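# Place the green block into the blue tray

## Task

Get the green block into the blue tray, with the robot still upright and not leaning at the end; also keep every object inside the work area.

## Robot and tools

ROBOT. A Rainbow Robotics RB-Y1. Its base has two drive wheels and two rear casters. It can drive forward or back and turn, but never sideways. It is 0.58 m wide, reaches 0.10 m ahead of the wheel axle and 0.57 m behind it, and sweeps a 0.58 m radius when it turns in place. It has two 7-joint arms, each with a parallel gripper and a wrist camera whose case sticks out sideways and can bump things. It also has a pan/tilt head and a torso with squat, shift, pitch and yaw joints.

FRAMES. All positions are in metres. In the base frame the origin is on the floor midway between the drive wheels, x points forward, y left and z up. The chest, left_hand and right_hand readings use this frame. A hand point sits between the finger pads, 0.03 m back from the tips. The fingers point along the hand's -z axis and close along its x axis. The odometry frame is where the base stood when the scene began. base_odometry only counts wheel turns, so slip shows up as travel. Its heading is in rad, with left positive.

move. This tool runs one action. An action is one of these: base and/or joints, optionally with min_time_s or contact_limits; or target alone or with min_time_s; or contact_limits alone. A move with no action just reports the state and images.
- base: a single object {"x_m_s", "turn_rad_s", "for_s"}. These are velocities held for a duration, not a destination. x_m_s is forward speed in m/s, 0.005 to 1.5 in either sign, or 0. turn_rad_s is the left-positive turn rate, 0.02 to 1.509 in either sign, or 0. for_s runs from 0.1 to 5 s. A value you leave out counts as 0. The base accelerates at about 0.4 m/s² (turns at 0.5 rad/s²) and may coast for up to about 3 s. Distance covered is roughly speed times for_s.
- joints: one flat dict of joint names covering both arms, torso, head and grippers. Each value is an absolute target. Angles are in rad. The grippers, left_gripper_m and right_gripper_m, take the opening between the pads in m, from 0 to 0.1. Ranges: torso_squat_rad 0 to 1.2; torso_shift_rad -0.3 to 0.6; torso_pitch_rad -0.2 to 1.4 (positive bows forward); torso_yaw_rad -1.5 to 1.5 (positive is left; lift both arms out first). Shoulder pitch is -2.356 to 2.356, and negative swings the arm forward. Left shoulder roll is 0 to 3.141 and right is -3.141 to 0; both lift outward. Shoulder yaw is -2.094 to 2.094. Elbow is -2.617 to 0.01, and negative bends it. Forearm roll is ±3.141. Wrist pitch is -1.57 to 1.919. Hand roll is ±2.705. head_pan_rad is -0.523 to 0.523 (left positive). head_tilt_rad is -0.35 to 1.57 (down positive).
- target: an absolute pose for one hand per call. It takes side "left" or "right"; x, y, z in the base frame in m (-3 to 3); and quat_wxyz as [w, x, y, z], matching how the hand lines print. It is turned into joint angles and travels along an arc. For long moves, chain several short targets.
- min_time_s: 0.1 to 8 s. It sets the shortest duration for the arm, head and torso motions.
- contact_limits: the gripper motor current in mA, 200 to 672.5, keyed left_gripper_m / right_gripper_m. It starts at 672.5 and stays until you change it.
- cameras: a list from head_camera, left_wrist_camera, right_wrist_camera or "all".
- blocking: false returns within about 0.5 s while the motion carries on. A target is always waited for.

OTHER TOOLS. wait takes seconds from 0 to 10 and an optional cameras list. stop brakes everything you commanded. zoom_image takes camera and region [x0, y0, x1, y1] in pixels of that camera's latest image, at most 504 by 504. The head image is 896x504 and the wrist images are 644x364. finished_scene takes the current scene number and cannot be undone. read_manual only returns licence text.

RESULTS. The move line reads done, or else the worst status. Hand statuses are reached (within 10 mm and 2°), short (with the remaining error) or refused (with a reason). Joint and base statuses include done, moving, off_target (still pushing), stopped, not_followed (the arm check held it back), contact_stop (torso only), time_out, limit_stop_at_<name>, torque_fault and limit_stop_at_motor_heat. A refused move or an unplanned stop cancels the later calls in the same reply. on_its_own reports motions you did not command. lidar_m gives 12 distances in 30° sectors, counter-clockwise from straight ahead, at 0.23 m height; "-" means nothing seen. motor_effort is each wheel's load in percent; a wheel at rest reading above about 30 suggests it is pushing on something. wheel_motors_off equal to 1 means the wheels have cut out for 2 s. The results also carry joint torques, external torques and raw wrist force/torque readings, which include offsets.

GRIPPING. Command an opening at least 0.005 m narrower than the object. off_target or done are both normal while holding.

AVOID. Do not bend or rise fast with the arms reaching forward, and do not brake hard while driving. Either can tip the robot. The torso must obey squat+shift<=1.52, squat-shift+pitch<=1.57, shift+0.5pitch-0.4squat<=0.7 and shift+0.3pitch-0.5squat<=0.39. Keep the arms from hitting or squeezing each other; about 0.5 rad of outward shoulder roll keeps the hands apart. Do not drive into furniture: the base does not stop and can tip or stall. Never drop objects from a height or strike things hard. Avoid pressing so hard that a joint reaches its torque limit, since that freezes the robot for 10 s. Avoid holding outstretched poses for long, because the motors overheat.

Each tool is called after "Request:" by a JSON object that holds its "fn" and its "kwargs".

## Session

Request:
{"fn": "move", "kwargs": {}}

Scene clock: 0.00 s.
Joint torques (N m): no reading
External joint torques (N m): no reading
Wrist force (N): no reading
Wrist torque (N m): no reading
Wrist force, peak (N): no reading
base_odometry: x=+0.000 y=+0.000 heading=+0.000
lidar_m: 2.67 1.84 1.69 1.75 2.49 2.30 2.32 2.71 2.51 2.15 3.08 2.80
base_status: not commanded
joint_positions: torso_squat_rad=+0.350 torso_shift_rad=+0.000 torso_pitch_rad=+0.000 torso_yaw_rad=+0.000 left_shoulder_pitch_rad=+0.020 left_shoulder_roll_rad=+0.004 left_shoulder_yaw_rad=-0.044 left_elbow_rad=-0.246 left_forearm_roll_rad=-0.048 left_wrist_pitch_rad=-0.049 left_hand_roll_rad=-0.025 left_gripper_m=+0.099 right_shoulder_pitch_rad=+0.015 right_shoulder_roll_rad=-0.018 right_shoulder_yaw_rad=+0.001 right_elbow_rad=-0.299 right_forearm_roll_rad=-0.040 right_wrist_pitch_rad=-0.043 right_hand_roll_rad=+0.024 right_gripper_m=+0.101 head_pan_rad=+0.000 head_tilt_rad=+0.400
joint_status: not commanded
wheel_motors_off: 0
motor_effort: left_wheel=+1 right_wheel=+1
chest: x=-0.2280 y=-0.0006 z=+1.2475 quat_wxyz=(+1.000, +0.000, +0.000, +0.000) (m; base frame)
left_hand: x=-0.1119 y=+0.2171 z=+0.5728 quat_wxyz=(+0.989, +0.003, -0.138, -0.055) (m; base frame)
right_hand: x=-0.0842 y=-0.2347 z=+0.5785 quat_wxyz=(+0.986, -0.008, -0.163, -0.009) (m; base frame)
pictures: head_camera, left_wrist_camera, right_wrist_camera

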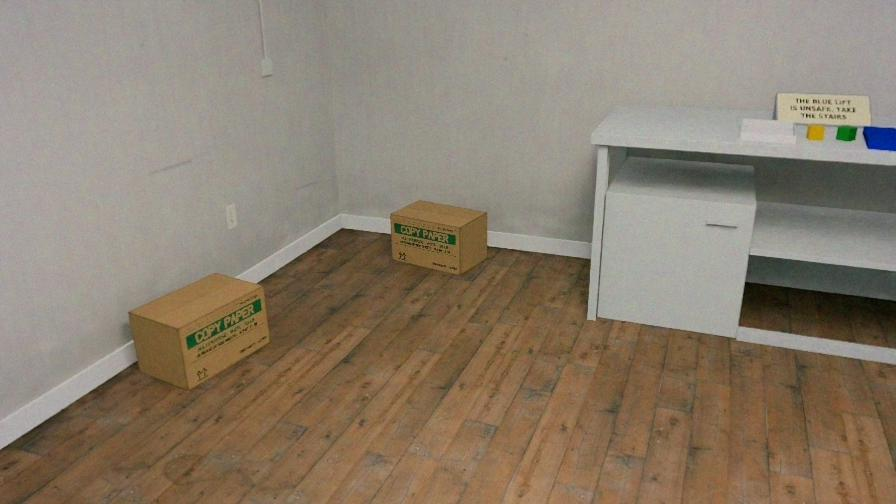

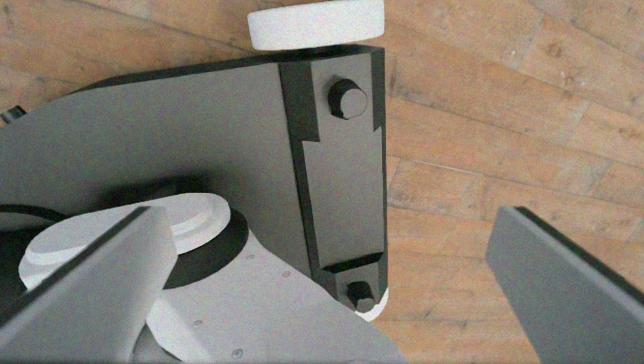

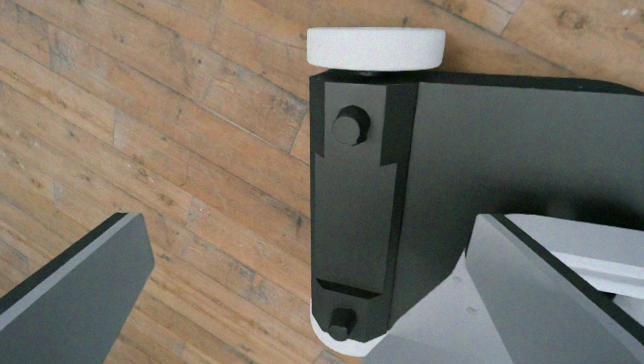

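Request:
{"fn": "move", "kwargs": {"base": {"turn_rad_s": -0.5, "for_s": 1.1}, "cameras": ["head_camera"]}}

Scene clock: 3.27 s.
Joint torques (N m): left_arm=[-2.27 -0.65 0.91 -1.37 -0.17 -0.63 0.05] | right_arm=[-2.38 -0.1 -0.14 -1.63 0.01 -0.92 0.11]
External joint torques (N m): left_arm=[-0.02 -0.76 0.9 -0.09 -0.18 -0.02 0.07] | right_arm=[0.46 0.86 -0.08 0.15 -0.06 -0.25 0.09]
Wrist force (N): left_arm=[-0.8 1.8 -7.8] | right_arm=[-2.0 -0.4 -6.8]
Wrist torque (N m): left_arm=[-0.41 0.04 0.04] | right_arm=[0.19 0.11 -0.19]
Wrist force, peak (N): left_arm=[-1.1 2.2 -8.2] | right_arm=[-2.0 -0.6 -7.0]
move: done
base_odometry: x=+0.000 y=+0.000 heading=-0.550
lidar_m: 2.82 2.82 1.85 1.71 1.75 2.49 2.30 2.34 2.76 2.52 2.15 3.09
base_status: done (sent for 1.1 of 1.1 s)
joint_positions: torso_squat_rad=+0.350 torso_shift_rad=+0.000 torso_pitch_rad=+0.000 torso_yaw_rad=+0.000 left_shoulder_pitch_rad=+0.020 left_shoulder_roll_rad=+0.004 left_shoulder_yaw_rad=-0.044 left_elbow_rad=-0.246 left_forearm_roll_rad=-0.048 left_wrist_pitch_rad=-0.049 left_hand_roll_rad=-0.025 left_gripper_m=+0.099 right_shoulder_pitch_rad=+0.015 right_shoulder_roll_rad=-0.018 right_shoulder_yaw_rad=+0.001 right_elbow_rad=-0.299 right_forearm_roll_rad=-0.040 right_wrist_pitch_rad=-0.043 right_hand_roll_rad=+0.024 right_gripper_m=+0.101 head_pan_rad=+0.000 head_tilt_rad=+0.400
joint_status: not commanded
wheel_motors_off: 0
motor_effort: left_wheel=+4(25) right_wheel=+1(19)
chest: x=-0.2280 y=-0.0006 z=+1.2475 quat_wxyz=(+1.000, +0.000, +0.000, +0.000) (m; base frame)
left_hand: x=-0.1119 y=+0.2171 z=+0.5728 quat_wxyz=(+0.989, +0.003, -0.138, -0.055) (m; base frame)
right_hand: x=-0.0842 y=-0.2347 z=+0.5785 quat_wxyz=(+0.986, -0.008, -0.163, -0.009) (m; base frame)
pictures: head_camera

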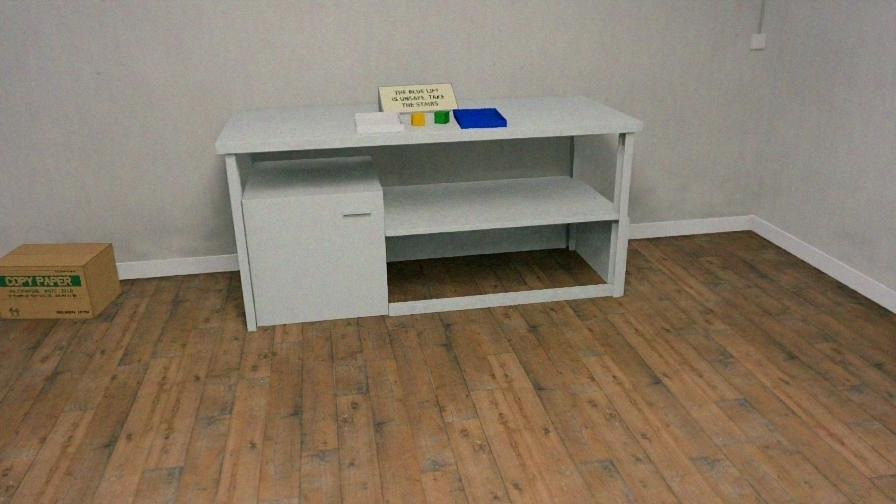

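Request:
{"fn": "move", "kwargs": {"base": {"x_m_s": 0.5, "for_s": 3.8}, "joints": {"head_tilt_rad": 0.6}}}

Request:
{"fn": "move", "kwargs": {"base": {"turn_rad_s": 0.3, "for_s": 0.62}, "cameras": ["head_camera"]}}

Scene clock: 9.13 s.
Joint torques (N m): left_arm=[-1.76 -0.59 0.75 -1.16 -0.12 -0.8 0.13] | right_arm=[-2.05 -0.24 -0.59 -1.25 0.01 -0.83 0.4]
External joint torques (N m): left_arm=[0.49 -0.7 0.73 0.12 -0.13 -0.19 0.15] | right_arm=[0.8 0.72 -0.53 0.52 -0.06 -0.16 0.39]
Wrist force (N): left_arm=[-1.0 2.1 -8.0] | right_arm=[-2.1 -0.4 -6.8]
Wrist torque (N m): left_arm=[-0.43 0.04 0.07] | right_arm=[0.19 0.10 -0.18]
Wrist force, peak (N): left_arm=[-0.5 1.7 -8.5] | right_arm=[-2.2 -0.4 -7.0]
move: done
base_odometry: x=+1.620 y=-0.993 heading=-0.550
lidar_m: 0.94 0.95 1.14 1.94 2.27 2.63 4.18 3.79 2.12 2.23 2.25 1.39
base_status: done (sent for 3.8 of 3.8 s)
joint_positions: torso_squat_rad=+0.350 torso_shift_rad=+0.000 torso_pitch_rad=+0.000 torso_yaw_rad=+0.000 left_shoulder_pitch_rad=+0.020 left_shoulder_roll_rad=+0.004 left_shoulder_yaw_rad=-0.044 left_elbow_rad=-0.246 left_forearm_roll_rad=-0.048 left_wrist_pitch_rad=-0.049 left_hand_roll_rad=-0.025 left_gripper_m=+0.099 right_shoulder_pitch_rad=+0.014 right_shoulder_roll_rad=-0.018 right_shoulder_yaw_rad=+0.001 right_elbow_rad=-0.299 right_forearm_roll_rad=-0.040 right_wrist_pitch_rad=-0.043 right_hand_roll_rad=+0.024 right_gripper_m=+0.101 head_pan_rad=+0.000 head_tilt_rad=+0.600
joint_status: all done
wheel_motors_off: 0
motor_effort: left_wheel=-3(33) right_wheel=+3(31)
chest: x=-0.2280 y=-0.0006 z=+1.2475 quat_wxyz=(+1.000, +0.000, +0.000, +0.000) (m; base frame)
left_hand: x=-0.1118 y=+0.2171 z=+0.5728 quat_wxyz=(+0.989, +0.003, -0.138, -0.055) (m; base frame)
right_hand: x=-0.0841 y=-0.2347 z=+0.5786 quat_wxyz=(+0.986, -0.008, -0.164, -0.009) (m; base frame)
pictures: none

Scene clock: 10.73 s.
Joint torques (N m): left_arm=[-1.71 -0.36 1.05 -1.2 -0.11 -0.81 0.03] | right_arm=[-1.69 -0.24 -0.18 -1.66 -0.01 -0.71 0.44]
External joint torques (N m): left_arm=[0.55 -0.48 1.04 0.08 -0.12 -0.21 0.04] | right_arm=[1.16 0.72 -0.11 0.12 -0.08 -0.04 0.43]
Wrist force (N): left_arm=[-1.0 1.9 -8.3] | right_arm=[-1.8 -0.4 -6.8]
Wrist torque (N m): left_arm=[-0.40 0.01 0.07] | right_arm=[0.19 0.14 -0.19]
Wrist force, peak (N): left_arm=[-1.1 1.7 -8.4] | right_arm=[-2.1 -0.5 -7.0]
move: done
base_odometry: x=+1.620 y=-0.993 heading=-0.360
lidar_m: 0.92 0.99 1.84 1.93 2.25 3.05 4.17 3.09 2.13 2.22 1.38 1.62
base_status: done (sent for 0.63 of 0.63 s)
joint_positions: torso_squat_rad=+0.350 torso_shift_rad=+0.000 torso_pitch_rad=+0.000 torso_yaw_rad=+0.000 left_shoulder_pitch_rad=+0.020 left_shoulder_roll_rad=+0.004 left_shoulder_yaw_rad=-0.044 left_elbow_rad=-0.246 left_forearm_roll_rad=-0.048 left_wrist_pitch_rad=-0.049 left_hand_roll_rad=-0.025 left_gripper_m=+0.099 right_shoulder_pitch_rad=+0.014 right_shoulder_roll_rad=-0.018 right_shoulder_yaw_rad=+0.001 right_elbow_rad=-0.299 right_forearm_roll_rad=-0.040 right_wrist_pitch_rad=-0.043 right_hand_roll_rad=+0.024 right_gripper_m=+0.101 head_pan_rad=+0.000 head_tilt_rad=+0.600
joint_status: not commanded
wheel_motors_off: 0
motor_effort: left_wheel=-4(25) right_wheel=-1(22)
chest: x=-0.2280 y=-0.0006 z=+1.2475 quat_wxyz=(+1.000, +0.000, +0.000, +0.000) (m; base frame)
left_hand: x=-0.1118 y=+0.2171 z=+0.5729 quat_wxyz=(+0.989, +0.003, -0.138, -0.055) (m; base frame)
right_hand: x=-0.0841 y=-0.2347 z=+0.5786 quat_wxyz=(+0.986, -0.008, -0.164, -0.009) (m; base frame)
pictures: head_camera

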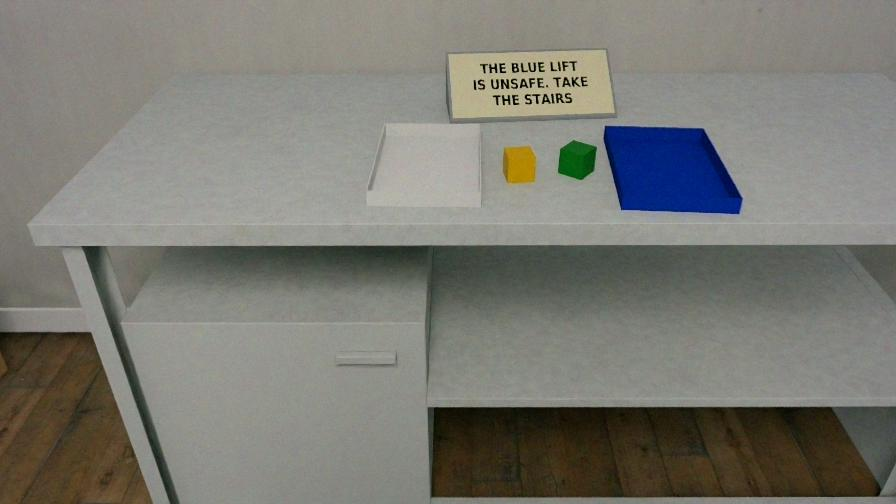

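Request:
{"fn": "zoom_image", "kwargs": {"camera": "head_camera", "region": [480, 100, 760, 240]}}

Request:
{"fn": "move", "kwargs": {"target": {"side":"right","x":0.2,"y":-0.3,"z":1.08,"quat_wxyz":[0.924,0,-0.383,0]}, "min_time_s": 2}}

Scaled by 1.800 from the camera's 896x504 image, which has a finer 1280x720 frame.

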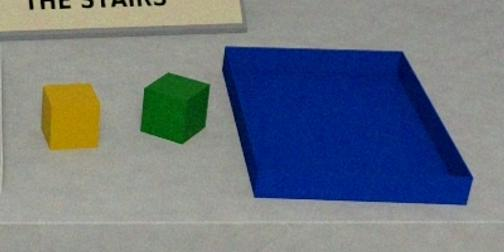

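Scene clock: 13.60 s.
Joint torques (N m): left_arm=[-1.59 -0.52 0.85 -1.2 -0.14 -0.7 0.11] | right_arm=[-10.67 -6.91 -7.15 -6.13 0.46 -1.35 0.28]
External joint torques (N m): left_arm=[0.67 -0.64 0.83 0.08 -0.15 -0.1 0.13] | right_arm=[0.24 1.85 -1.32 0.46 -0.22 -0.07 0.24]
Wrist force (N): left_arm=[-1.0 1.9 -7.7] | right_arm=[-4.4 -0.4 -6.0]
Wrist torque (N m): left_arm=[-0.41 0.03 0.06] | right_arm=[0.19 0.01 -0.17]
Wrist force, peak (N): left_arm=[-1.0 2.2 -8.3] | right_arm=[-3.5 -1.0 -7.5]
move: done
base_odometry: x=+1.620 y=-0.993 heading=-0.360
lidar_m: 0.93 0.98 1.83 1.94 2.26 3.06 4.18 3.07 2.15 2.22 1.39 1.61
base_status: not commanded
joint_positions: torso_squat_rad=+0.350 torso_shift_rad=+0.000 torso_pitch_rad=+0.000 torso_yaw_rad=+0.000 left_shoulder_pitch_rad=+0.020 left_shoulder_roll_rad=+0.004 left_shoulder_yaw_rad=-0.044 left_elbow_rad=-0.246 left_forearm_roll_rad=-0.048 left_wrist_pitch_rad=-0.049 left_hand_roll_rad=-0.025 left_gripper_m=+0.099 right_shoulder_pitch_rad=-0.109 right_shoulder_roll_rad=-0.613 right_shoulder_yaw_rad=-0.035 right_elbow_rad=-2.238 right_forearm_roll_rad=-0.465 right_wrist_pitch_rad=+1.488 right_hand_roll_rad=-0.371 right_gripper_m=+0.101 head_pan_rad=+0.000 head_tilt_rad=+0.600
joint_status: all done
wheel_motors_off: 0
motor_effort: left_wheel=-5(5) right_wheel=-1(2)
chest: x=-0.2280 y=-0.0006 z=+1.2475 quat_wxyz=(+1.000, +0.000, +0.000, +0.000) (m; base frame)
left_hand: x=-0.1118 y=+0.2171 z=+0.5729 quat_wxyz=(+0.989, +0.003, -0.138, -0.055) (m; base frame)
right_hand: x=+0.1997 y=-0.2999 z=+1.0801 quat_wxyz=(+0.924, +0.000, -0.383, +0.000) (m; base frame)
right_hand_status: reached (checked arc, planned for 2.0 s): 0 mm and 0.1 deg off.
pictures: none

Request:
{"fn": "move", "kwargs": {"target": {"side":"right","x":0.12,"y":-0.3,"z":1.38,"quat_wxyz":[0.924,0,-0.383,0]}, "min_time_s": 1.5}}

Request:
{"fn": "move", "kwargs": {"joints": {"torso_pitch_rad":0.7,"head_tilt_rad":0.25}}}

Request:
{"fn": "move", "kwargs": {"base": {"x_m_s":0.25,"for_s":2.4}, "cameras": ["head_camera","right_wrist_camera"]}}

Scene clock: 15.97 s.
Joint torques (N m): left_arm=[-1.5 -0.33 0.88 -1.21 -0.1 -0.69 0.06] | right_arm=[-9.89 -8.3 -7.53 3.57 1.01 -0.8 0.43]
External joint torques (N m): left_arm=[0.76 -0.45 0.86 0.07 -0.1 -0.09 0.07] | right_arm=[0.64 1.78 -1.45 0.74 -0.09 0.07 0.4]
Wrist force (N): left_arm=[-0.8 2.1 -8.1] | right_arm=[-4.1 -0.4 -5.7]
Wrist torque (N m): left_arm=[-0.44 0.03 0.07] | right_arm=[0.21 0.01 -0.21]
Wrist force, peak (N): left_arm=[-0.6 1.9 -8.3] | right_arm=[-4.3 -1.1 -6.4]
move: done
base_odometry: x=+1.620 y=-0.993 heading=-0.360
lidar_m: 0.93 0.98 1.82 1.94 2.26 3.06 4.18 3.07 2.14 2.23 1.39 1.61
base_status: not commanded
joint_positions: torso_squat_rad=+0.350 torso_shift_rad=+0.000 torso_pitch_rad=+0.000 torso_yaw_rad=+0.000 left_shoulder_pitch_rad=+0.020 left_shoulder_roll_rad=+0.004 left_shoulder_yaw_rad=-0.044 left_elbow_rad=-0.246 left_forearm_roll_rad=-0.048 left_wrist_pitch_rad=-0.049 left_hand_roll_rad=-0.025 left_gripper_m=+0.099 right_shoulder_pitch_rad=-0.902 right_shoulder_roll_rad=-1.412 right_shoulder_yaw_rad=-0.161 right_elbow_rad=-2.213 right_forearm_roll_rad=-1.498 right_wrist_pitch_rad=+1.919 right_hand_roll_rad=-0.892 right_gripper_m=+0.101 head_pan_rad=+0.000 head_tilt_rad=+0.600
joint_status: all done
wheel_motors_off: 0
motor_effort: left_wheel=-5(5) right_wheel=-1(2)
chest: x=-0.2280 y=-0.0006 z=+1.2475 quat_wxyz=(+1.000, +0.000, +0.000, +0.000) (m; base frame)
left_hand: x=-0.1118 y=+0.2171 z=+0.5728 quat_wxyz=(+0.989, +0.003, -0.138, -0.055) (m; base frame)
right_hand: x=+0.1198 y=-0.3004 z=+1.3799 quat_wxyz=(+0.923, +0.001, -0.384, +0.000) (m; base frame)
right_hand_status: reached (checked arc, planned for 1.5 s): 0 mm and 0.2 deg off.
pictures: none

Scene clock: 19.13 s.
Joint torques (N m): left_arm=[15.28 -0.5 0.99 5 -0.16 0.61 0.07] | right_arm=[-9.15 -11.92 -9.47 -0.11 0.23 -0.06 0.4]
External joint torques (N m): left_arm=[0.57 -0.72 0.98 -0.47 -0.14 -0.06 0.05] | right_arm=[0.34 2.34 -1 0.53 -0.1 0.06 0.39]
Wrist force (N): left_arm=[3.3 2.4 -7.4] | right_arm=[-0.3 -0.7 -7.5]
Wrist torque (N m): left_arm=[-0.43 0.28 0.06] | right_arm=[0.24 0.22 -0.18]
Wrist force, peak (N): left_arm=[2.5 2.1 -8.2] | right_arm=[-0.2 -0.6 -7.8]
move: done
base_odometry: x=+1.620 y=-0.993 heading=-0.360
lidar_m: 0.92 0.97 1.84 1.92 2.26 3.07 4.18 3.07 2.13 2.23 1.37 1.59
base_status: not commanded
joint_positions: torso_squat_rad=+0.350 torso_shift_rad=+0.000 torso_pitch_rad=+0.700 torso_yaw_rad=+0.000 left_shoulder_pitch_rad=+0.020 left_shoulder_roll_rad=+0.004 left_shoulder_yaw_rad=-0.044 left_elbow_rad=-0.246 left_forearm_roll_rad=-0.048 left_wrist_pitch_rad=-0.049 left_hand_roll_rad=-0.025 left_gripper_m=+0.099 right_shoulder_pitch_rad=-0.902 right_shoulder_roll_rad=-1.412 right_shoulder_yaw_rad=-0.161 right_elbow_rad=-2.213 right_forearm_roll_rad=-1.498 right_wrist_pitch_rad=+1.919 right_hand_roll_rad=-0.892 right_gripper_m=+0.101 head_pan_rad=+0.000 head_tilt_rad=+0.250
joint_status: all done
wheel_motors_off: 0
motor_effort: left_wheel=-6(7) right_wheel=-1(2)
chest: x=-0.0286 y=-0.0006 z=+1.1747 quat_wxyz=(+0.939, +0.000, +0.343, +0.000) (m; base frame)
left_hand: x=-0.3746 y=+0.2171 z=+0.5840 quat_wxyz=(+0.976, -0.016, +0.210, -0.053) (m; base frame)
right_hand: x=+0.3229 y=-0.3001 z=+1.0518 quat_wxyz=(+0.999, +0.001, -0.044, +0.000) (m; base frame)
pictures: none

Scene clock: 22.50 s.
Joint torques (N m): left_arm=[15.98 -0.36 0.84 5.07 -0.12 0.7 0.1] | right_arm=[-8.92 -12.32 -9.18 -0.3 0.26 -0.21 0.49]
External joint torques (N m): left_arm=[1.27 -0.57 0.83 -0.4 -0.11 0.03 0.08] | right_arm=[0.57 1.94 -0.71 0.33 -0.07 -0.09 0.49]
Wrist force (N): left_arm=[3.5 2.5 -7.3] | right_arm=[-0.1 -0.7 -7.4]
Wrist torque (N m): left_arm=[-0.44 0.30 0.06] | right_arm=[0.22 0.25 -0.17]
Wrist force, peak (N): left_arm=[3.3 2.5 -7.9] | right_arm=[0.3 -0.6 -7.8]
move: done
base_odometry: x=+2.181 y=-1.205 heading=-0.360
lidar_m: 0.33 0.35 0.51 1.94 2.03 3.03 4.78 2.55 2.32 1.12 1.13 1.02
base_status: done (sent for 2.4 of 2.4 s)
joint_positions: torso_squat_rad=+0.350 torso_shift_rad=+0.000 torso_pitch_rad=+0.700 torso_yaw_rad=+0.000 left_shoulder_pitch_rad=+0.020 left_shoulder_roll_rad=+0.004 left_shoulder_yaw_rad=-0.044 left_elbow_rad=-0.246 left_forearm_roll_rad=-0.048 left_wrist_pitch_rad=-0.049 left_hand_roll_rad=-0.025 left_gripper_m=+0.099 right_shoulder_pitch_rad=-0.902 right_shoulder_roll_rad=-1.412 right_shoulder_yaw_rad=-0.161 right_elbow_rad=-2.213 right_forearm_roll_rad=-1.498 right_wrist_pitch_rad=+1.919 right_hand_roll_rad=-0.892 right_gripper_m=+0.101 head_pan_rad=+0.000 head_tilt_rad=+0.250
joint_status: not commanded
wheel_motors_off: 0
motor_effort: left_wheel=+0(24) right_wheel=-4(26)
chest: x=-0.0286 y=-0.0006 z=+1.1747 quat_wxyz=(+0.939, +0.000, +0.343, +0.000) (m; base frame)
left_hand: x=-0.3745 y=+0.2171 z=+0.5839 quat_wxyz=(+0.976, -0.016, +0.210, -0.053) (m; base frame)
right_hand: x=+0.3229 y=-0.3001 z=+1.0518 quat_wxyz=(+0.999, +0.001, -0.044, +0.000) (m; base frame)
pictures: head_camera, right_wrist_camera

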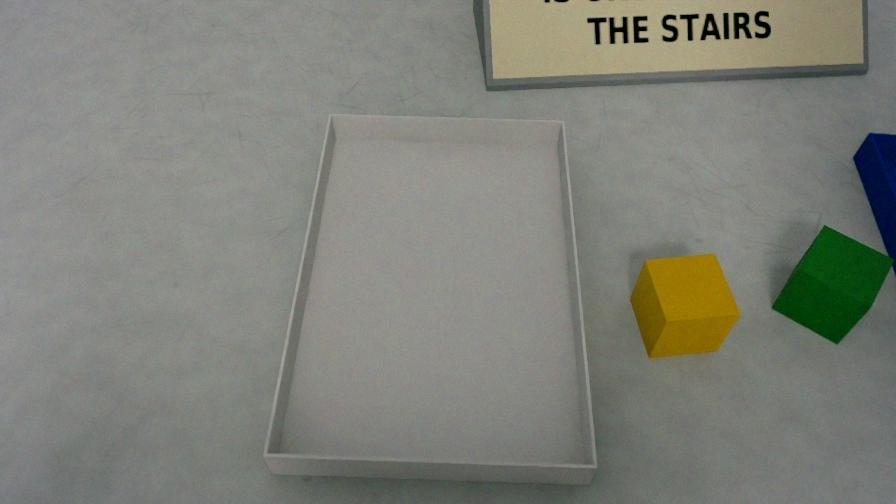

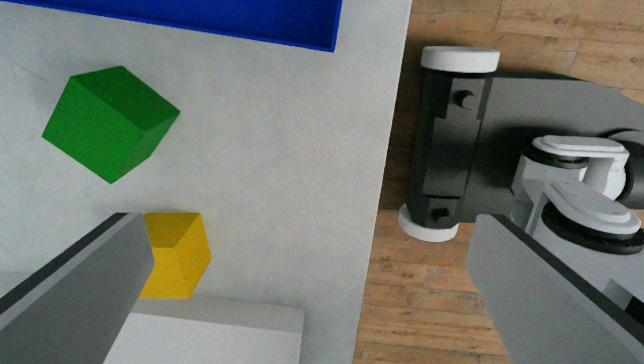

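Request:
{"fn": "move", "kwargs": {"base": {"x_m_s":0.1,"for_s":0.9}}}

Request:
{"fn": "move", "kwargs": {"target": {"side":"right","x":0.41,"y":-0.28,"z":1.02,"quat_wxyz":[0.94,0,0,-0.342]}, "min_time_s": 2, "cameras": ["head_camera","right_wrist_camera"]}}

Scene clock: 24.57 s.
Joint torques (N m): left_arm=[15.59 -0.28 0.78 4.97 -0.16 0.68 0.04] | right_arm=[-9.04 -12.39 -9.23 -0.41 0.33 0.03 0.36]
External joint torques (N m): left_arm=[0.88 -0.49 0.76 -0.51 -0.14 0.01 0.02] | right_arm=[0.46 1.87 -0.75 0.22 0 0.15 0.36]
Wrist force (N): left_arm=[3.1 2.6 -7.4] | right_arm=[-0.2 -0.6 -7.3]
Wrist torque (N m): left_arm=[-0.47 0.25 0.06] | right_arm=[0.22 0.23 -0.18]
Wrist force, peak (N): left_arm=[3.4 2.1 -7.7] | right_arm=[0.1 -0.8 -7.7]
move: done
base_odometry: x=+2.266 y=-1.236 heading=-0.360
lidar_m: 0.25 0.25 0.37 1.94 2.02 3.09 4.86 2.58 2.32 1.10 1.16 0.92
base_status: done (sent for 0.9 of 0.9 s)
joint_positions: torso_squat_rad=+0.350 torso_shift_rad=+0.000 torso_pitch_rad=+0.700 torso_yaw_rad=+0.000 left_shoulder_pitch_rad=+0.020 left_shoulder_roll_rad=+0.004 left_shoulder_yaw_rad=-0.044 left_elbow_rad=-0.246 left_forearm_roll_rad=-0.048 left_wrist_pitch_rad=-0.049 left_hand_roll_rad=-0.025 left_gripper_m=+0.099 right_shoulder_pitch_rad=-0.902 right_shoulder_roll_rad=-1.412 right_shoulder_yaw_rad=-0.161 right_elbow_rad=-2.213 right_forearm_roll_rad=-1.498 right_wrist_pitch_rad=+1.919 right_hand_roll_rad=-0.892 right_gripper_m=+0.101 head_pan_rad=+0.000 head_tilt_rad=+0.250
joint_status: not commanded
wheel_motors_off: 0
motor_effort: left_wheel=+0(23) right_wheel=-3(17)
chest: x=-0.0285 y=-0.0006 z=+1.1747 quat_wxyz=(+0.939, +0.000, +0.343, +0.000) (m; base frame)
left_hand: x=-0.3745 y=+0.2171 z=+0.5839 quat_wxyz=(+0.976, -0.016, +0.210, -0.053) (m; base frame)
right_hand: x=+0.3229 y=-0.3001 z=+1.0518 quat_wxyz=(+0.999, +0.001, -0.044, +0.000) (m; base frame)
pictures: none

Scene clock: 26.90 s.
Joint torques (N m): left_arm=[15.73 -0.23 0.96 5.11 -0.11 0.59 0.03] | right_arm=[-15.95 -10.73 -8.36 -1.62 0.52 0.05 0.12]
External joint torques (N m): left_arm=[1.02 -0.44 0.94 -0.37 -0.1 -0.08 0.01] | right_arm=[-0.66 2.31 0.68 0.72 0.33 0.06 0.12]
Wrist force (N): left_arm=[3.3 2.5 -7.4] | right_arm=[0.2 -0.7 -7.1]
Wrist torque (N m): left_arm=[-0.41 0.27 0.04] | right_arm=[0.21 0.25 -0.14]
Wrist force, peak (N): left_arm=[3.2 2.4 -8.3] | right_arm=[-0.4 -0.7 -7.5]
move: done
base_odometry: x=+2.266 y=-1.236 heading=-0.360
lidar_m: 0.24 0.25 0.37 1.94 2.00 3.09 4.87 2.57 2.32 1.10 1.16 0.92
base_status: not commanded
joint_positions: torso_squat_rad=+0.350 torso_shift_rad=+0.000 torso_pitch_rad=+0.700 torso_yaw_rad=+0.000 left_shoulder_pitch_rad=+0.020 left_shoulder_roll_rad=+0.004 left_shoulder_yaw_rad=-0.044 left_elbow_rad=-0.246 left_forearm_roll_rad=-0.048 left_wrist_pitch_rad=-0.049 left_hand_roll_rad=-0.025 left_gripper_m=+0.099 right_shoulder_pitch_rad=-1.383 right_shoulder_roll_rad=-1.243 right_shoulder_yaw_rad=+0.333 right_elbow_rad=-1.742 right_forearm_roll_rad=-1.331 right_wrist_pitch_rad=+1.919 right_hand_roll_rad=-1.419 right_gripper_m=+0.101 head_pan_rad=+0.000 head_tilt_rad=+0.250
joint_status: all done
wheel_motors_off: 0
motor_effort: left_wheel=+0(0) right_wheel=-3(4)
chest: x=-0.0286 y=-0.0006 z=+1.1747 quat_wxyz=(+0.939, +0.000, +0.343, +0.000) (m; base frame)
left_hand: x=-0.3745 y=+0.2171 z=+0.5839 quat_wxyz=(+0.976, -0.016, +0.210, -0.053) (m; base frame)
right_hand: x=+0.4099 y=-0.2807 z=+1.0203 quat_wxyz=(+0.939, +0.002, -0.003, -0.343) (m; base frame)
right_hand_status: reached (checked arc, planned for 2.0 s): 1 mm and 0.4 deg off.
pictures: head_camera, right_wrist_camera

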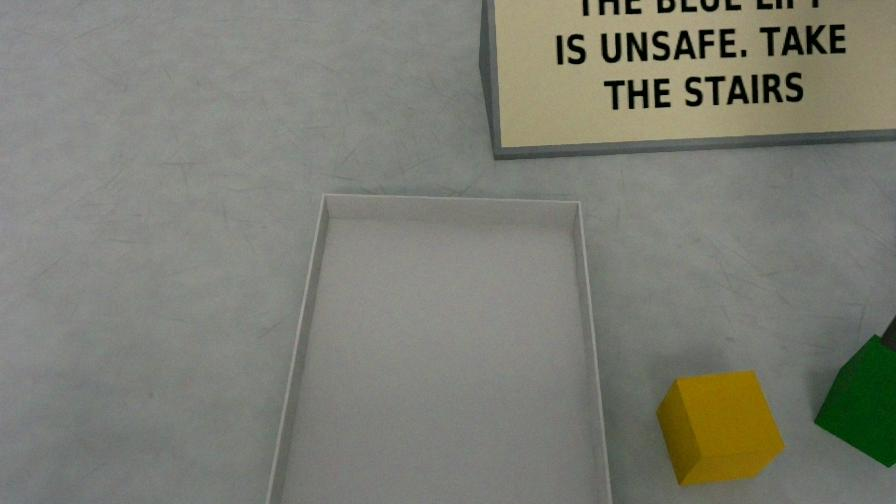

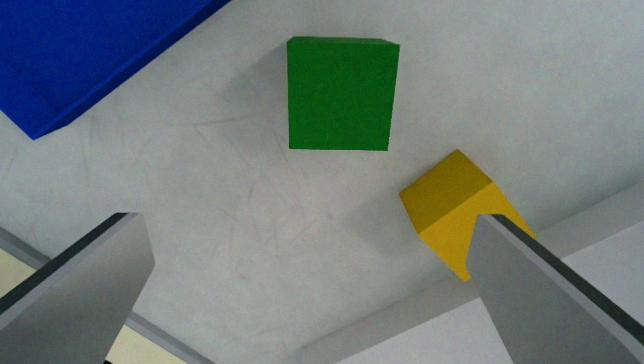

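Request:
{"fn": "move", "kwargs": {"target": {"side":"right","x":0.392,"y":-0.281,"z":0.92,"quat_wxyz":[0.94,0,0,-0.342]}, "min_time_s": 1.2, "cameras": ["right_wrist_camera"]}}

Scene clock: 28.93 s.
Joint torques (N m): left_arm=[15.69 -0.12 0.7 5.21 -0.25 0.69 0.06] | right_arm=[-12.53 -11.32 -8.39 -3.76 0.15 -0.45 0.64]
External joint torques (N m): left_arm=[0.98 -0.33 0.69 -0.26 -0.23 0.02 0.04] | right_arm=[1.34 2.17 0.77 -0.51 -0.06 -0.45 0.64]
Wrist force (N): left_arm=[3.2 2.4 -7.3] | right_arm=[0.2 -0.9 -7.1]
Wrist torque (N m): left_arm=[-0.42 0.25 0.07] | right_arm=[0.21 0.28 -0.23]
Wrist force, peak (N): left_arm=[3.6 2.6 -7.7] | right_arm=[0.1 -0.9 -7.7]
move: done
base_odometry: x=+2.266 y=-1.236 heading=-0.360
lidar_m: 0.24 0.26 0.36 1.95 2.00 3.11 4.86 2.57 2.33 1.10 1.15 0.91
base_status: not commanded
joint_positions: torso_squat_rad=+0.350 torso_shift_rad=+0.000 torso_pitch_rad=+0.700 torso_yaw_rad=+0.000 left_shoulder_pitch_rad=+0.020 left_shoulder_roll_rad=+0.004 left_shoulder_yaw_rad=-0.044 left_elbow_rad=-0.246 left_forearm_roll_rad=-0.048 left_wrist_pitch_rad=-0.049 left_hand_roll_rad=-0.025 left_gripper_m=+0.099 right_shoulder_pitch_rad=-1.153 right_shoulder_roll_rad=-1.193 right_shoulder_yaw_rad=+0.393 right_elbow_rad=-1.780 right_forearm_roll_rad=-1.187 right_wrist_pitch_rad=+1.698 right_hand_roll_rad=-1.403 right_gripper_m=+0.101 head_pan_rad=+0.000 head_tilt_rad=+0.250
joint_status: all done
wheel_motors_off: 0
motor_effort: left_wheel=+0(1) right_wheel=-3(4)
chest: x=-0.0286 y=-0.0006 z=+1.1747 quat_wxyz=(+0.939, +0.000, +0.343, +0.000) (m; base frame)
left_hand: x=-0.3745 y=+0.2171 z=+0.5839 quat_wxyz=(+0.976, -0.016, +0.210, -0.053) (m; base frame)
right_hand: x=+0.3919 y=-0.2811 z=+0.9202 quat_wxyz=(+0.940, +0.000, +0.000, -0.342) (m; base frame)
right_hand_status: reached (checked arc, planned for 1.2 s): 0 mm and 0.0 deg off.
pictures: right_wrist_camera

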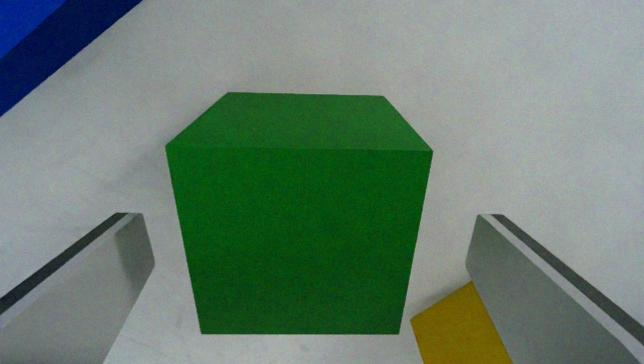

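Request:
{"fn": "move", "kwargs": {"target": {"side":"right","x":0.385,"y":-0.285,"z":0.90,"quat_wxyz":[0.94,0,0,-0.342]}, "min_time_s": 0.8}}

Request:
{"fn": "move", "kwargs": {"joints": {"right_gripper_m":0.04}}}

Request:
{"fn": "move", "kwargs": {"target": {"side":"right","x":0.385,"y":-0.285,"z":1.0,"quat_wxyz":[0.94,0,0,-0.342]}, "min_time_s": 1.2, "cameras": ["right_wrist_camera"]}}

Scene clock: 30.50 s.
Joint torques (N m): left_arm=[15.91 -0.39 0.62 5.24 -0.22 0.59 0.12] | right_arm=[-11.49 -11.45 -8.45 -3.82 0.39 -0.38 0.59]
External joint torques (N m): left_arm=[1.21 -0.6 0.61 -0.24 -0.2 -0.08 0.1] | right_arm=[1.85 2.17 0.67 -0.42 0.19 -0.38 0.59]
Wrist force (N): left_arm=[3.3 2.3 -7.3] | right_arm=[0.2 -0.9 -7.2]
Wrist torque (N m): left_arm=[-0.40 0.26 0.07] | right_arm=[0.20 0.26 -0.25]
Wrist force, peak (N): left_arm=[3.5 2.4 -7.9] | right_arm=[0.1 -0.9 -7.5]
move: done
base_odometry: x=+2.266 y=-1.236 heading=-0.360
lidar_m: 0.24 0.25 0.37 1.95 2.02 3.09 4.87 2.59 2.33 1.09 1.16 0.93
base_status: not commanded
joint_positions: torso_squat_rad=+0.350 torso_shift_rad=+0.000 torso_pitch_rad=+0.700 torso_yaw_rad=+0.000 left_shoulder_pitch_rad=+0.020 left_shoulder_roll_rad=+0.004 left_shoulder_yaw_rad=-0.044 left_elbow_rad=-0.246 left_forearm_roll_rad=-0.048 left_wrist_pitch_rad=-0.049 left_hand_roll_rad=-0.025 left_gripper_m=+0.099 right_shoulder_pitch_rad=-1.099 right_shoulder_roll_rad=-1.191 right_shoulder_yaw_rad=+0.401 right_elbow_rad=-1.785 right_forearm_roll_rad=-1.160 right_wrist_pitch_rad=+1.647 right_hand_roll_rad=-1.395 right_gripper_m=+0.101 head_pan_rad=+0.000 head_tilt_rad=+0.250
joint_status: all done
wheel_motors_off: 0
motor_effort: left_wheel=+0(1) right_wheel=-3(4)
chest: x=-0.0286 y=-0.0006 z=+1.1747 quat_wxyz=(+0.939, +0.000, +0.343, +0.000) (m; base frame)
left_hand: x=-0.3745 y=+0.2171 z=+0.5839 quat_wxyz=(+0.976, -0.016, +0.210, -0.053) (m; base frame)
right_hand: x=+0.3851 y=-0.2851 z=+0.9002 quat_wxyz=(+0.940, +0.000, +0.000, -0.342) (m; base frame)
right_hand_status: reached (checked arc, planned for 0.8 s): 0 mm and 0.0 deg off.
pictures: none

Scene clock: 31.70 s.
Joint torques (N m): left_arm=[15.63 -0.55 0.81 5.05 -0.16 0.71 0.2] | right_arm=[-11.59 -10.97 -8.43 -3.89 0.27 -0.3 0.63]
External joint torques (N m): left_arm=[0.93 -0.76 0.79 -0.43 -0.14 0.04 0.18] | right_arm=[1.75 2.66 0.7 -0.49 0.07 -0.3 0.63]
Wrist force (N): left_arm=[3.4 2.6 -7.2] | right_arm=[0.1 -0.9 -6.8]
Wrist torque (N m): left_arm=[-0.44 0.25 0.05] | right_arm=[0.20 0.22 -0.23]
Wrist force, peak (N): left_arm=[3.4 2.3 -7.7] | right_arm=[0.0 -0.8 -7.5]
move: off_target
base_odometry: x=+2.266 y=-1.236 heading=-0.360
lidar_m: 0.25 0.25 0.37 1.95 2.02 3.08 4.88 2.58 2.32 1.07 1.16 0.93
base_status: not commanded
joint_positions: torso_squat_rad=+0.350 torso_shift_rad=+0.000 torso_pitch_rad=+0.700 torso_yaw_rad=+0.000 left_shoulder_pitch_rad=+0.020 left_shoulder_roll_rad=+0.004 left_shoulder_yaw_rad=-0.044 left_elbow_rad=-0.246 left_forearm_roll_rad=-0.048 left_wrist_pitch_rad=-0.049 left_hand_roll_rad=-0.025 left_gripper_m=+0.099 right_shoulder_pitch_rad=-1.099 right_shoulder_roll_rad=-1.191 right_shoulder_yaw_rad=+0.401 right_elbow_rad=-1.785 right_forearm_roll_rad=-1.160 right_wrist_pitch_rad=+1.647 right_hand_roll_rad=-1.395 right_gripper_m=+0.050 head_pan_rad=+0.000 head_tilt_rad=+0.250
joint_status: right_gripper_m off_target (ended at +0.050, target +0.040)
wheel_motors_off: 0
motor_effort: left_wheel=+0(1) right_wheel=-3(4)
chest: x=-0.0286 y=-0.0006 z=+1.1747 quat_wxyz=(+0.939, +0.000, +0.343, +0.000) (m; base frame)
left_hand: x=-0.3745 y=+0.2171 z=+0.5839 quat_wxyz=(+0.976, -0.016, +0.210, -0.053) (m; base frame)
right_hand: x=+0.3851 y=-0.2851 z=+0.9002 quat_wxyz=(+0.940, +0.000, +0.000, -0.342) (m; base frame)
pictures: none

Scene clock: 33.23 s.
Joint torques (N m): left_arm=[15.6 -0.35 0.85 5.2 -0.19 0.61 0.1] | right_arm=[-14.02 -12.2 -11.69 -2.61 -0.17 0.33 0.07]
External joint torques (N m): left_arm=[0.89 -0.56 0.84 -0.28 -0.17 -0.06 0.08] | right_arm=[-0.25 1.39 -2.45 -0.46 -0.36 0.32 0.07]
Wrist force (N): left_arm=[3.7 2.3 -7.4] | right_arm=[0.2 -0.8 -8.1]
Wrist torque (N m): left_arm=[-0.42 0.31 0.06] | right_arm=[0.22 0.21 -0.12]
Wrist force, peak (N): left_arm=[3.7 2.6 -7.5] | right_arm=[0.2 -1.0 -8.5]
move: done
base_odometry: x=+2.266 y=-1.236 heading=-0.360
lidar_m: 0.24 0.24 0.38 1.96 2.03 3.10 4.87 2.56 2.33 1.09 1.17 0.94
base_status: not commanded
joint_positions: torso_squat_rad=+0.350 torso_shift_rad=+0.000 torso_pitch_rad=+0.700 torso_yaw_rad=+0.000 left_shoulder_pitch_rad=+0.020 left_shoulder_roll_rad=+0.004 left_shoulder_yaw_rad=-0.044 left_elbow_rad=-0.246 left_forearm_roll_rad=-0.048 left_wrist_pitch_rad=-0.049 left_hand_roll_rad=-0.025 left_gripper_m=+0.099 right_shoulder_pitch_rad=-1.245 right_shoulder_roll_rad=-1.292 right_shoulder_yaw_rad=+0.296 right_elbow_rad=-1.862 right_forearm_roll_rad=-1.350 right_wrist_pitch_rad=+1.859 right_hand_roll_rad=-1.462 right_gripper_m=+0.050 head_pan_rad=+0.000 head_tilt_rad=+0.250
joint_status: all done
wheel_motors_off: 0
motor_effort: left_wheel=+0(1) right_wheel=-3(4)
chest: x=-0.0286 y=-0.0006 z=+1.1747 quat_wxyz=(+0.939, +0.000, +0.343, +0.000) (m; base frame)
left_hand: x=-0.3745 y=+0.2171 z=+0.5839 quat_wxyz=(+0.976, -0.016, +0.210, -0.053) (m; base frame)
right_hand: x=+0.3849 y=-0.2850 z=+0.9997 quat_wxyz=(+0.940, +0.000, +0.000, -0.342) (m; base frame)
right_hand_status: reached (checked arc, planned for 1.2 s): 0 mm and 0.0 deg off.
pictures: right_wrist_camera

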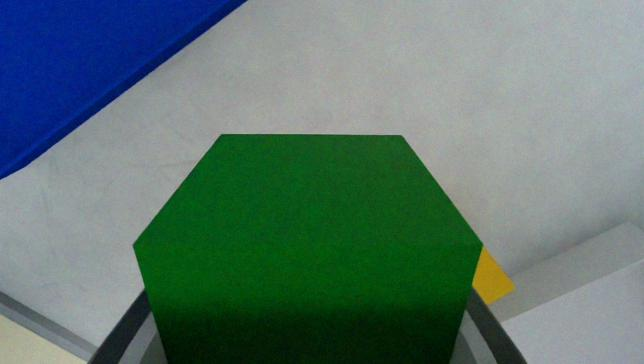

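Request:
{"fn": "move", "kwargs": {"target": {"side":"right","x":0.38,"y":-0.46,"z":1.0,"quat_wxyz":[0.94,0,0,-0.342]}, "min_time_s": 1.5, "cameras": ["head_camera","right_wrist_camera"]}}

Scene clock: 35.17 s.
Joint torques (N m): left_arm=[15.82 -0.41 0.82 5.3 -0.25 0.61 0.08] | right_arm=[-8.37 -18.18 -11.82 -0.15 -0.13 -0.41 0.46]
External joint torques (N m): left_arm=[1.11 -0.62 0.81 -0.17 -0.24 -0.06 0.06] | right_arm=[1.45 1.85 -2.1 0.57 -0.36 -0.4 0.46]
Wrist force (N): left_arm=[3.2 2.5 -6.7] | right_arm=[0.1 -1.0 -8.2]
Wrist torque (N m): left_arm=[-0.42 0.25 0.07] | right_arm=[0.20 0.18 -0.22]
Wrist force, peak (N): left_arm=[3.4 2.6 -7.7] | right_arm=[0.7 -0.7 -8.9]
move: done
base_odometry: x=+2.266 y=-1.236 heading=-0.360
lidar_m: 0.24 0.26 0.36 1.94 2.01 3.09 4.86 2.58 2.33 1.09 1.17 0.93
base_status: not commanded
joint_positions: torso_squat_rad=+0.350 torso_shift_rad=+0.000 torso_pitch_rad=+0.700 torso_yaw_rad=+0.000 left_shoulder_pitch_rad=+0.020 left_shoulder_roll_rad=+0.004 left_shoulder_yaw_rad=-0.044 left_elbow_rad=-0.246 left_forearm_roll_rad=-0.048 left_wrist_pitch_rad=-0.049 left_hand_roll_rad=-0.025 left_gripper_m=+0.099 right_shoulder_pitch_rad=-0.813 right_shoulder_roll_rad=-1.582 right_shoulder_yaw_rad=+0.015 right_elbow_rad=-1.514 right_forearm_roll_rad=-1.493 right_wrist_pitch_rad=+1.631 right_hand_roll_rad=-0.895 right_gripper_m=+0.050 head_pan_rad=+0.000 head_tilt_rad=+0.250
joint_status: all done
wheel_motors_off: 0
motor_effort: left_wheel=+0(1) right_wheel=-3(4)
chest: x=-0.0286 y=-0.0006 z=+1.1747 quat_wxyz=(+0.939, +0.000, +0.343, +0.000) (m; base frame)
left_hand: x=-0.3745 y=+0.2171 z=+0.5839 quat_wxyz=(+0.976, -0.016, +0.210, -0.053) (m; base frame)
right_hand: x=+0.3799 y=-0.4601 z=+1.0000 quat_wxyz=(+0.940, -0.001, +0.000, -0.342) (m; base frame)
right_hand_status: reached (checked arc, planned for 1.5 s): 0 mm and 0.1 deg off.
pictures: head_camera, right_wrist_camera

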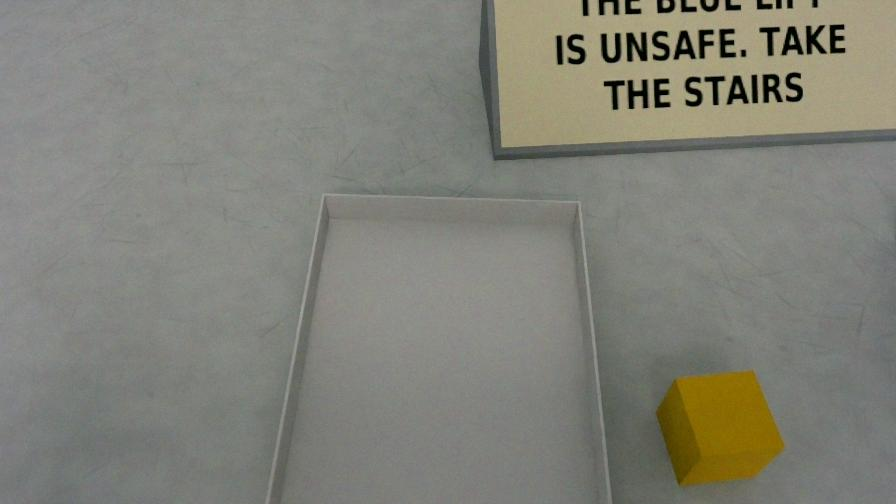

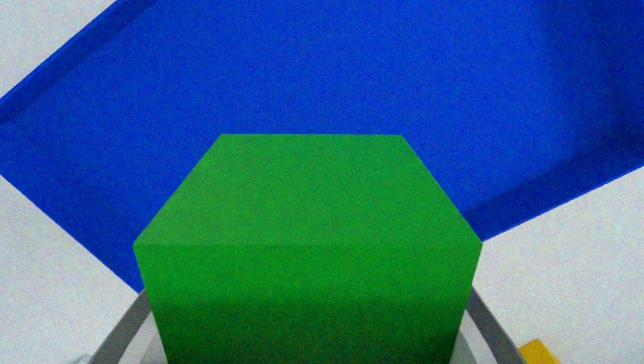

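Request:
{"fn": "move", "kwargs": {"target": {"side":"right","x":0.38,"y":-0.46,"z":0.911,"quat_wxyz":[0.94,0,0,-0.342]}, "min_time_s": 1.5, "cameras": ["right_wrist_camera"]}}

Scene clock: 37.23 s.
Joint torques (N m): left_arm=[15.69 -0.46 0.83 5.06 -0.18 0.63 0.22] | right_arm=[-8.26 -17.48 -8.82 -0.98 0.43 -0.46 0.58]
External joint torques (N m): left_arm=[0.98 -0.68 0.82 -0.42 -0.17 -0.04 0.2] | right_arm=[1.63 2.34 0.55 0.73 0.21 -0.45 0.58]
Wrist force (N): left_arm=[3.6 2.8 -7.2] | right_arm=[0.0 -0.7 -8.2]
Wrist torque (N m): left_arm=[-0.46 0.30 0.08] | right_arm=[0.21 0.21 -0.23]
Wrist force, peak (N): left_arm=[3.6 2.7 -7.7] | right_arm=[0.3 -0.8 -8.7]
move: done
base_odometry: x=+2.266 y=-1.236 heading=-0.360
lidar_m: 0.24 0.25 0.37 1.94 2.02 3.10 4.86 2.58 2.34 1.10 1.17 0.94
base_status: not commanded
joint_positions: torso_squat_rad=+0.350 torso_shift_rad=+0.000 torso_pitch_rad=+0.700 torso_yaw_rad=+0.000 left_shoulder_pitch_rad=+0.020 left_shoulder_roll_rad=+0.004 left_shoulder_yaw_rad=-0.044 left_elbow_rad=-0.246 left_forearm_roll_rad=-0.048 left_wrist_pitch_rad=-0.049 left_hand_roll_rad=-0.025 left_gripper_m=+0.099 right_shoulder_pitch_rad=-0.806 right_shoulder_roll_rad=-1.421 right_shoulder_yaw_rad=+0.133 right_elbow_rad=-1.449 right_forearm_roll_rad=-1.346 right_wrist_pitch_rad=+1.485 right_hand_roll_rad=-0.860 right_gripper_m=+0.050 head_pan_rad=+0.000 head_tilt_rad=+0.250
joint_status: all done
wheel_motors_off: 0
motor_effort: left_wheel=+0(1) right_wheel=-3(4)
chest: x=-0.0286 y=-0.0006 z=+1.1747 quat_wxyz=(+0.939, +0.000, +0.343, +0.000) (m; base frame)
left_hand: x=-0.3745 y=+0.2171 z=+0.5839 quat_wxyz=(+0.976, -0.016, +0.210, -0.053) (m; base frame)
right_hand: x=+0.3800 y=-0.4598 z=+0.9112 quat_wxyz=(+0.940, +0.000, +0.000, -0.342) (m; base frame)
right_hand_status: reached (checked arc, planned for 1.5 s): 0 mm and 0.1 deg off.
pictures: right_wrist_camera

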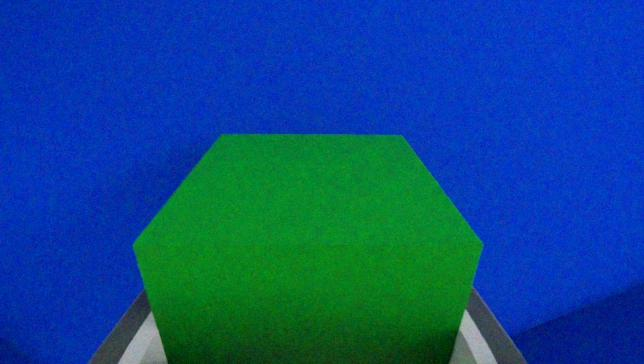

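Request:
{"fn": "move", "kwargs": {"target": {"side":"right","x":0.38,"y":-0.46,"z":0.904,"quat_wxyz":[0.94,0,0,-0.342]}, "min_time_s": 0.6, "cameras": ["right_wrist_camera"]}}

Scene clock: 38.30 s.
Joint torques (N m): left_arm=[15.78 -0.39 0.89 5.15 -0.17 0.7 0.12] | right_arm=[-11.17 -17.06 -8.39 -1 0.4 -0.18 0.73]
External joint torques (N m): left_arm=[1.08 -0.6 0.87 -0.32 -0.16 0.03 0.1] | right_arm=[-1.26 2.73 0.92 0.79 0.17 -0.17 0.73]
Wrist force (N): left_arm=[2.9 2.2 -7.1] | right_arm=[0.1 -0.9 -8.3]
Wrist torque (N m): left_arm=[-0.41 0.21 0.06] | right_arm=[0.24 0.24 -0.23]
Wrist force, peak (N): left_arm=[4.0 2.2 -7.6] | right_arm=[0.3 -0.7 -8.4]
move: done
base_odometry: x=+2.266 y=-1.236 heading=-0.360
lidar_m: 0.24 0.26 0.38 1.94 2.04 3.10 4.87 2.58 2.33 1.10 1.16 0.93
base_status: not commanded
joint_positions: torso_squat_rad=+0.350 torso_shift_rad=+0.000 torso_pitch_rad=+0.700 torso_yaw_rad=+0.000 left_shoulder_pitch_rad=+0.020 left_shoulder_roll_rad=+0.004 left_shoulder_yaw_rad=-0.044 left_elbow_rad=-0.246 left_forearm_roll_rad=-0.048 left_wrist_pitch_rad=-0.049 left_hand_roll_rad=-0.025 left_gripper_m=+0.099 right_shoulder_pitch_rad=-0.808 right_shoulder_roll_rad=-1.408 right_shoulder_yaw_rad=+0.143 right_elbow_rad=-1.438 right_forearm_roll_rad=-1.334 right_wrist_pitch_rad=+1.475 right_hand_roll_rad=-0.855 right_gripper_m=+0.050 head_pan_rad=+0.000 head_tilt_rad=+0.250
joint_status: all done
wheel_motors_off: 0
motor_effort: left_wheel=+0(1) right_wheel=-3(4)
chest: x=-0.0286 y=-0.0006 z=+1.1747 quat_wxyz=(+0.939, +0.000, +0.343, +0.000) (m; base frame)
left_hand: x=-0.3745 y=+0.2171 z=+0.5839 quat_wxyz=(+0.976, -0.016, +0.210, -0.053) (m; base frame)
right_hand: x=+0.3797 y=-0.4599 z=+0.9041 quat_wxyz=(+0.940, +0.000, +0.000, -0.342) (m; base frame)
right_hand_status: reached (checked arc, planned for 0.6 s): 0 mm and 0.0 deg off.
pictures: right_wrist_camera

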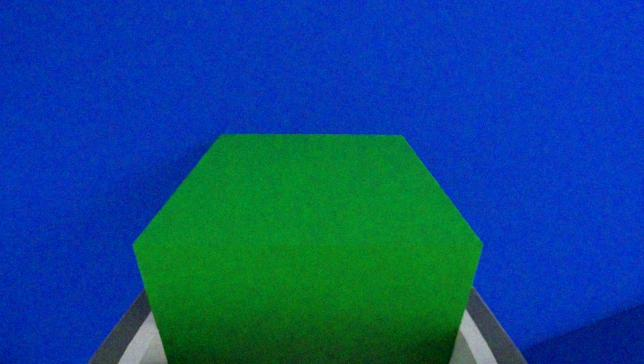

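Request:
{"fn": "move", "kwargs": {"target": {"side":"right","x":0.38,"y":-0.46,"z":0.901,"quat_wxyz":[0.94,0,0,-0.342]}, "min_time_s": 0.6}}

Request:
{"fn": "move", "kwargs": {"joints": {"right_gripper_m":0.085}}}

Request:
{"fn": "move", "kwargs": {"target": {"side":"right","x":0.38,"y":-0.46,"z":1.03,"quat_wxyz":[0.94,0,0,-0.342]}, "min_time_s": 1.2, "cameras": ["right_wrist_camera"]}}

Scene clock: 39.43 s.
Joint torques (N m): left_arm=[15.61 -0.33 0.6 5.1 -0.15 0.72 0.11] | right_arm=[-7.35 -12.44 -4.87 0.01 0.86 -1.48 0.55]
External joint torques (N m): left_arm=[0.92 -0.53 0.58 -0.37 -0.13 0.05 0.09] | right_arm=[2.59 7.36 4.42 1.83 0.63 -1.46 0.55]
Wrist force (N): left_arm=[3.2 2.5 -7.3] | right_arm=[-3.7 -3.4 10.6]
Wrist torque (N m): left_arm=[-0.43 0.25 0.04] | right_arm=[0.30 0.51 -0.22]
Wrist force, peak (N): left_arm=[3.3 2.6 -7.8] | right_arm=[-4.4 -3.3 11.6]
move: done
base_odometry: x=+2.266 y=-1.236 heading=-0.360
lidar_m: 0.24 0.25 0.37 1.94 2.03 3.10 4.87 2.59 2.33 1.10 1.15 0.93
base_status: not commanded
joint_positions: torso_squat_rad=+0.350 torso_shift_rad=+0.000 torso_pitch_rad=+0.700 torso_yaw_rad=+0.000 left_shoulder_pitch_rad=+0.020 left_shoulder_roll_rad=+0.004 left_shoulder_yaw_rad=-0.044 left_elbow_rad=-0.246 left_forearm_roll_rad=-0.048 left_wrist_pitch_rad=-0.049 left_hand_roll_rad=-0.025 left_gripper_m=+0.099 right_shoulder_pitch_rad=-0.811 right_shoulder_roll_rad=-1.402 right_shoulder_yaw_rad=+0.147 right_elbow_rad=-1.433 right_forearm_roll_rad=-1.329 right_wrist_pitch_rad=+1.471 right_hand_roll_rad=-0.852 right_gripper_m=+0.050 head_pan_rad=+0.000 head_tilt_rad=+0.250
joint_status: all done
wheel_motors_off: 0
motor_effort: left_wheel=+1(1) right_wheel=-3(4)
chest: x=-0.0289 y=-0.0005 z=+1.1748 quat_wxyz=(+0.939, +0.000, +0.343, +0.000) (m; base frame)
left_hand: x=-0.3744 y=+0.2171 z=+0.5838 quat_wxyz=(+0.976, -0.016, +0.210, -0.053) (m; base frame)
right_hand: x=+0.3803 y=-0.4602 z=+0.9023 quat_wxyz=(+0.940, +0.000, -0.001, -0.342) (m; base frame)
right_hand_status: reached (checked arc, planned for 0.6 s): 1 mm and 0.1 deg off.
pictures: none

Scene clock: 40.30 s.
Joint torques (N m): left_arm=[15.85 -0.33 1.03 5.08 -0.15 0.63 0.08] | right_arm=[-8.4 -16.69 -8.04 -1 0.44 -0.34 0.67]
External joint torques (N m): left_arm=[1.15 -0.54 1.02 -0.39 -0.14 -0.04 0.06] | right_arm=[1.54 3.09 1.24 0.82 0.21 -0.33 0.67]
Wrist force (N): left_arm=[3.2 2.8 -7.3] | right_arm=[0.0 -0.8 -7.4]
Wrist torque (N m): left_arm=[-0.45 0.23 0.06] | right_arm=[0.22 0.23 -0.24]
Wrist force, peak (N): left_arm=[2.9 2.4 -7.9] | right_arm=[-3.4 -2.8 9.9]
move: done
base_odometry: x=+2.266 y=-1.236 heading=-0.360
lidar_m: 0.24 0.26 0.38 1.94 2.01 3.08 4.86 2.57 2.32 1.10 1.17 0.92
base_status: not commanded
joint_positions: torso_squat_rad=+0.350 torso_shift_rad=+0.000 torso_pitch_rad=+0.700 torso_yaw_rad=+0.000 left_shoulder_pitch_rad=+0.020 left_shoulder_roll_rad=+0.004 left_shoulder_yaw_rad=-0.044 left_elbow_rad=-0.246 left_forearm_roll_rad=-0.048 left_wrist_pitch_rad=-0.049 left_hand_roll_rad=-0.025 left_gripper_m=+0.099 right_shoulder_pitch_rad=-0.811 right_shoulder_roll_rad=-1.401 right_shoulder_yaw_rad=+0.148 right_elbow_rad=-1.433 right_forearm_roll_rad=-1.329 right_wrist_pitch_rad=+1.470 right_hand_roll_rad=-0.852 right_gripper_m=+0.085 head_pan_rad=+0.000 head_tilt_rad=+0.250
joint_status: all done
wheel_motors_off: 0
motor_effort: left_wheel=+2(2) right_wheel=-3(3)
chest: x=-0.0287 y=-0.0006 z=+1.1747 quat_wxyz=(+0.939, +0.000, +0.343, +0.000) (m; base frame)
left_hand: x=-0.3745 y=+0.2171 z=+0.5839 quat_wxyz=(+0.976, -0.016, +0.210, -0.053) (m; base frame)
right_hand: x=+0.3801 y=-0.4599 z=+0.9014 quat_wxyz=(+0.940, +0.000, +0.000, -0.342) (m; base frame)
pictures: none

Scene clock: 41.83 s.
Joint torques (N m): left_arm=[15.91 -0.32 0.93 5.12 -0.16 0.63 0.14] | right_arm=[-10.52 -17.72 -11.14 -0.78 0.03 0.36 0.11]
External joint torques (N m): left_arm=[1.2 -0.53 0.91 -0.36 -0.14 -0.04 0.12] | right_arm=[-0.62 2.35 -1.49 -0.27 -0.2 0.36 0.11]
Wrist force (N): left_arm=[2.9 2.4 -6.9] | right_arm=[0.2 -1.2 -7.3]
Wrist torque (N m): left_arm=[-0.44 0.24 0.05] | right_arm=[0.23 0.23 -0.14]
Wrist force, peak (N): left_arm=[3.6 2.2 -7.8] | right_arm=[0.1 -0.8 -8.1]
move: done
base_odometry: x=+2.266 y=-1.236 heading=-0.360
lidar_m: 0.24 0.26 0.37 1.95 2.02 3.11 4.87 2.59 2.32 1.11 1.16 0.94
base_status: not commanded
joint_positions: torso_squat_rad=+0.350 torso_shift_rad=+0.000 torso_pitch_rad=+0.700 torso_yaw_rad=+0.000 left_shoulder_pitch_rad=+0.020 left_shoulder_roll_rad=+0.004 left_shoulder_yaw_rad=-0.044 left_elbow_rad=-0.246 left_forearm_roll_rad=-0.048 left_wrist_pitch_rad=-0.049 left_hand_roll_rad=-0.025 left_gripper_m=+0.099 right_shoulder_pitch_rad=-0.849 right_shoulder_roll_rad=-1.622 right_shoulder_yaw_rad=-0.008 right_elbow_rad=-1.505 right_forearm_roll_rad=-1.531 right_wrist_pitch_rad=+1.692 right_hand_roll_rad=-0.893 right_gripper_m=+0.085 head_pan_rad=+0.000 head_tilt_rad=+0.250
joint_status: all done
wheel_motors_off: 0
motor_effort: left_wheel=+2(2) right_wheel=-3(3)
chest: x=-0.0286 y=-0.0006 z=+1.1747 quat_wxyz=(+0.939, +0.000, +0.343, +0.000) (m; base frame)
left_hand: x=-0.3745 y=+0.2171 z=+0.5839 quat_wxyz=(+0.976, -0.016, +0.210, -0.053) (m; base frame)
right_hand: x=+0.3801 y=-0.4599 z=+1.0296 quat_wxyz=(+0.940, +0.000, +0.001, -0.342) (m; base frame)
right_hand_status: reached (checked arc, planned for 1.2 s): 0 mm and 0.1 deg off.
pictures: right_wrist_camera

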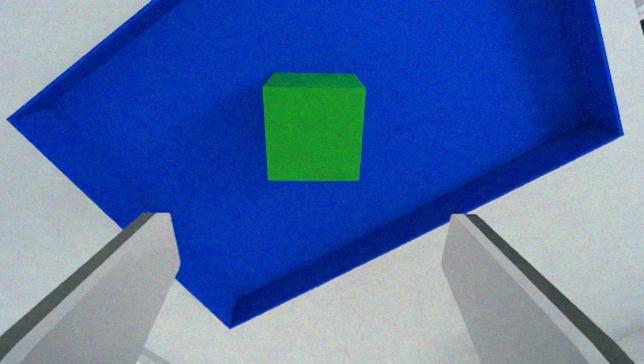

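Block is in the tray.

Request:
{"fn": "finished_scene", "kwargs": {"scene": 1}}

The scene is finished: the task was done.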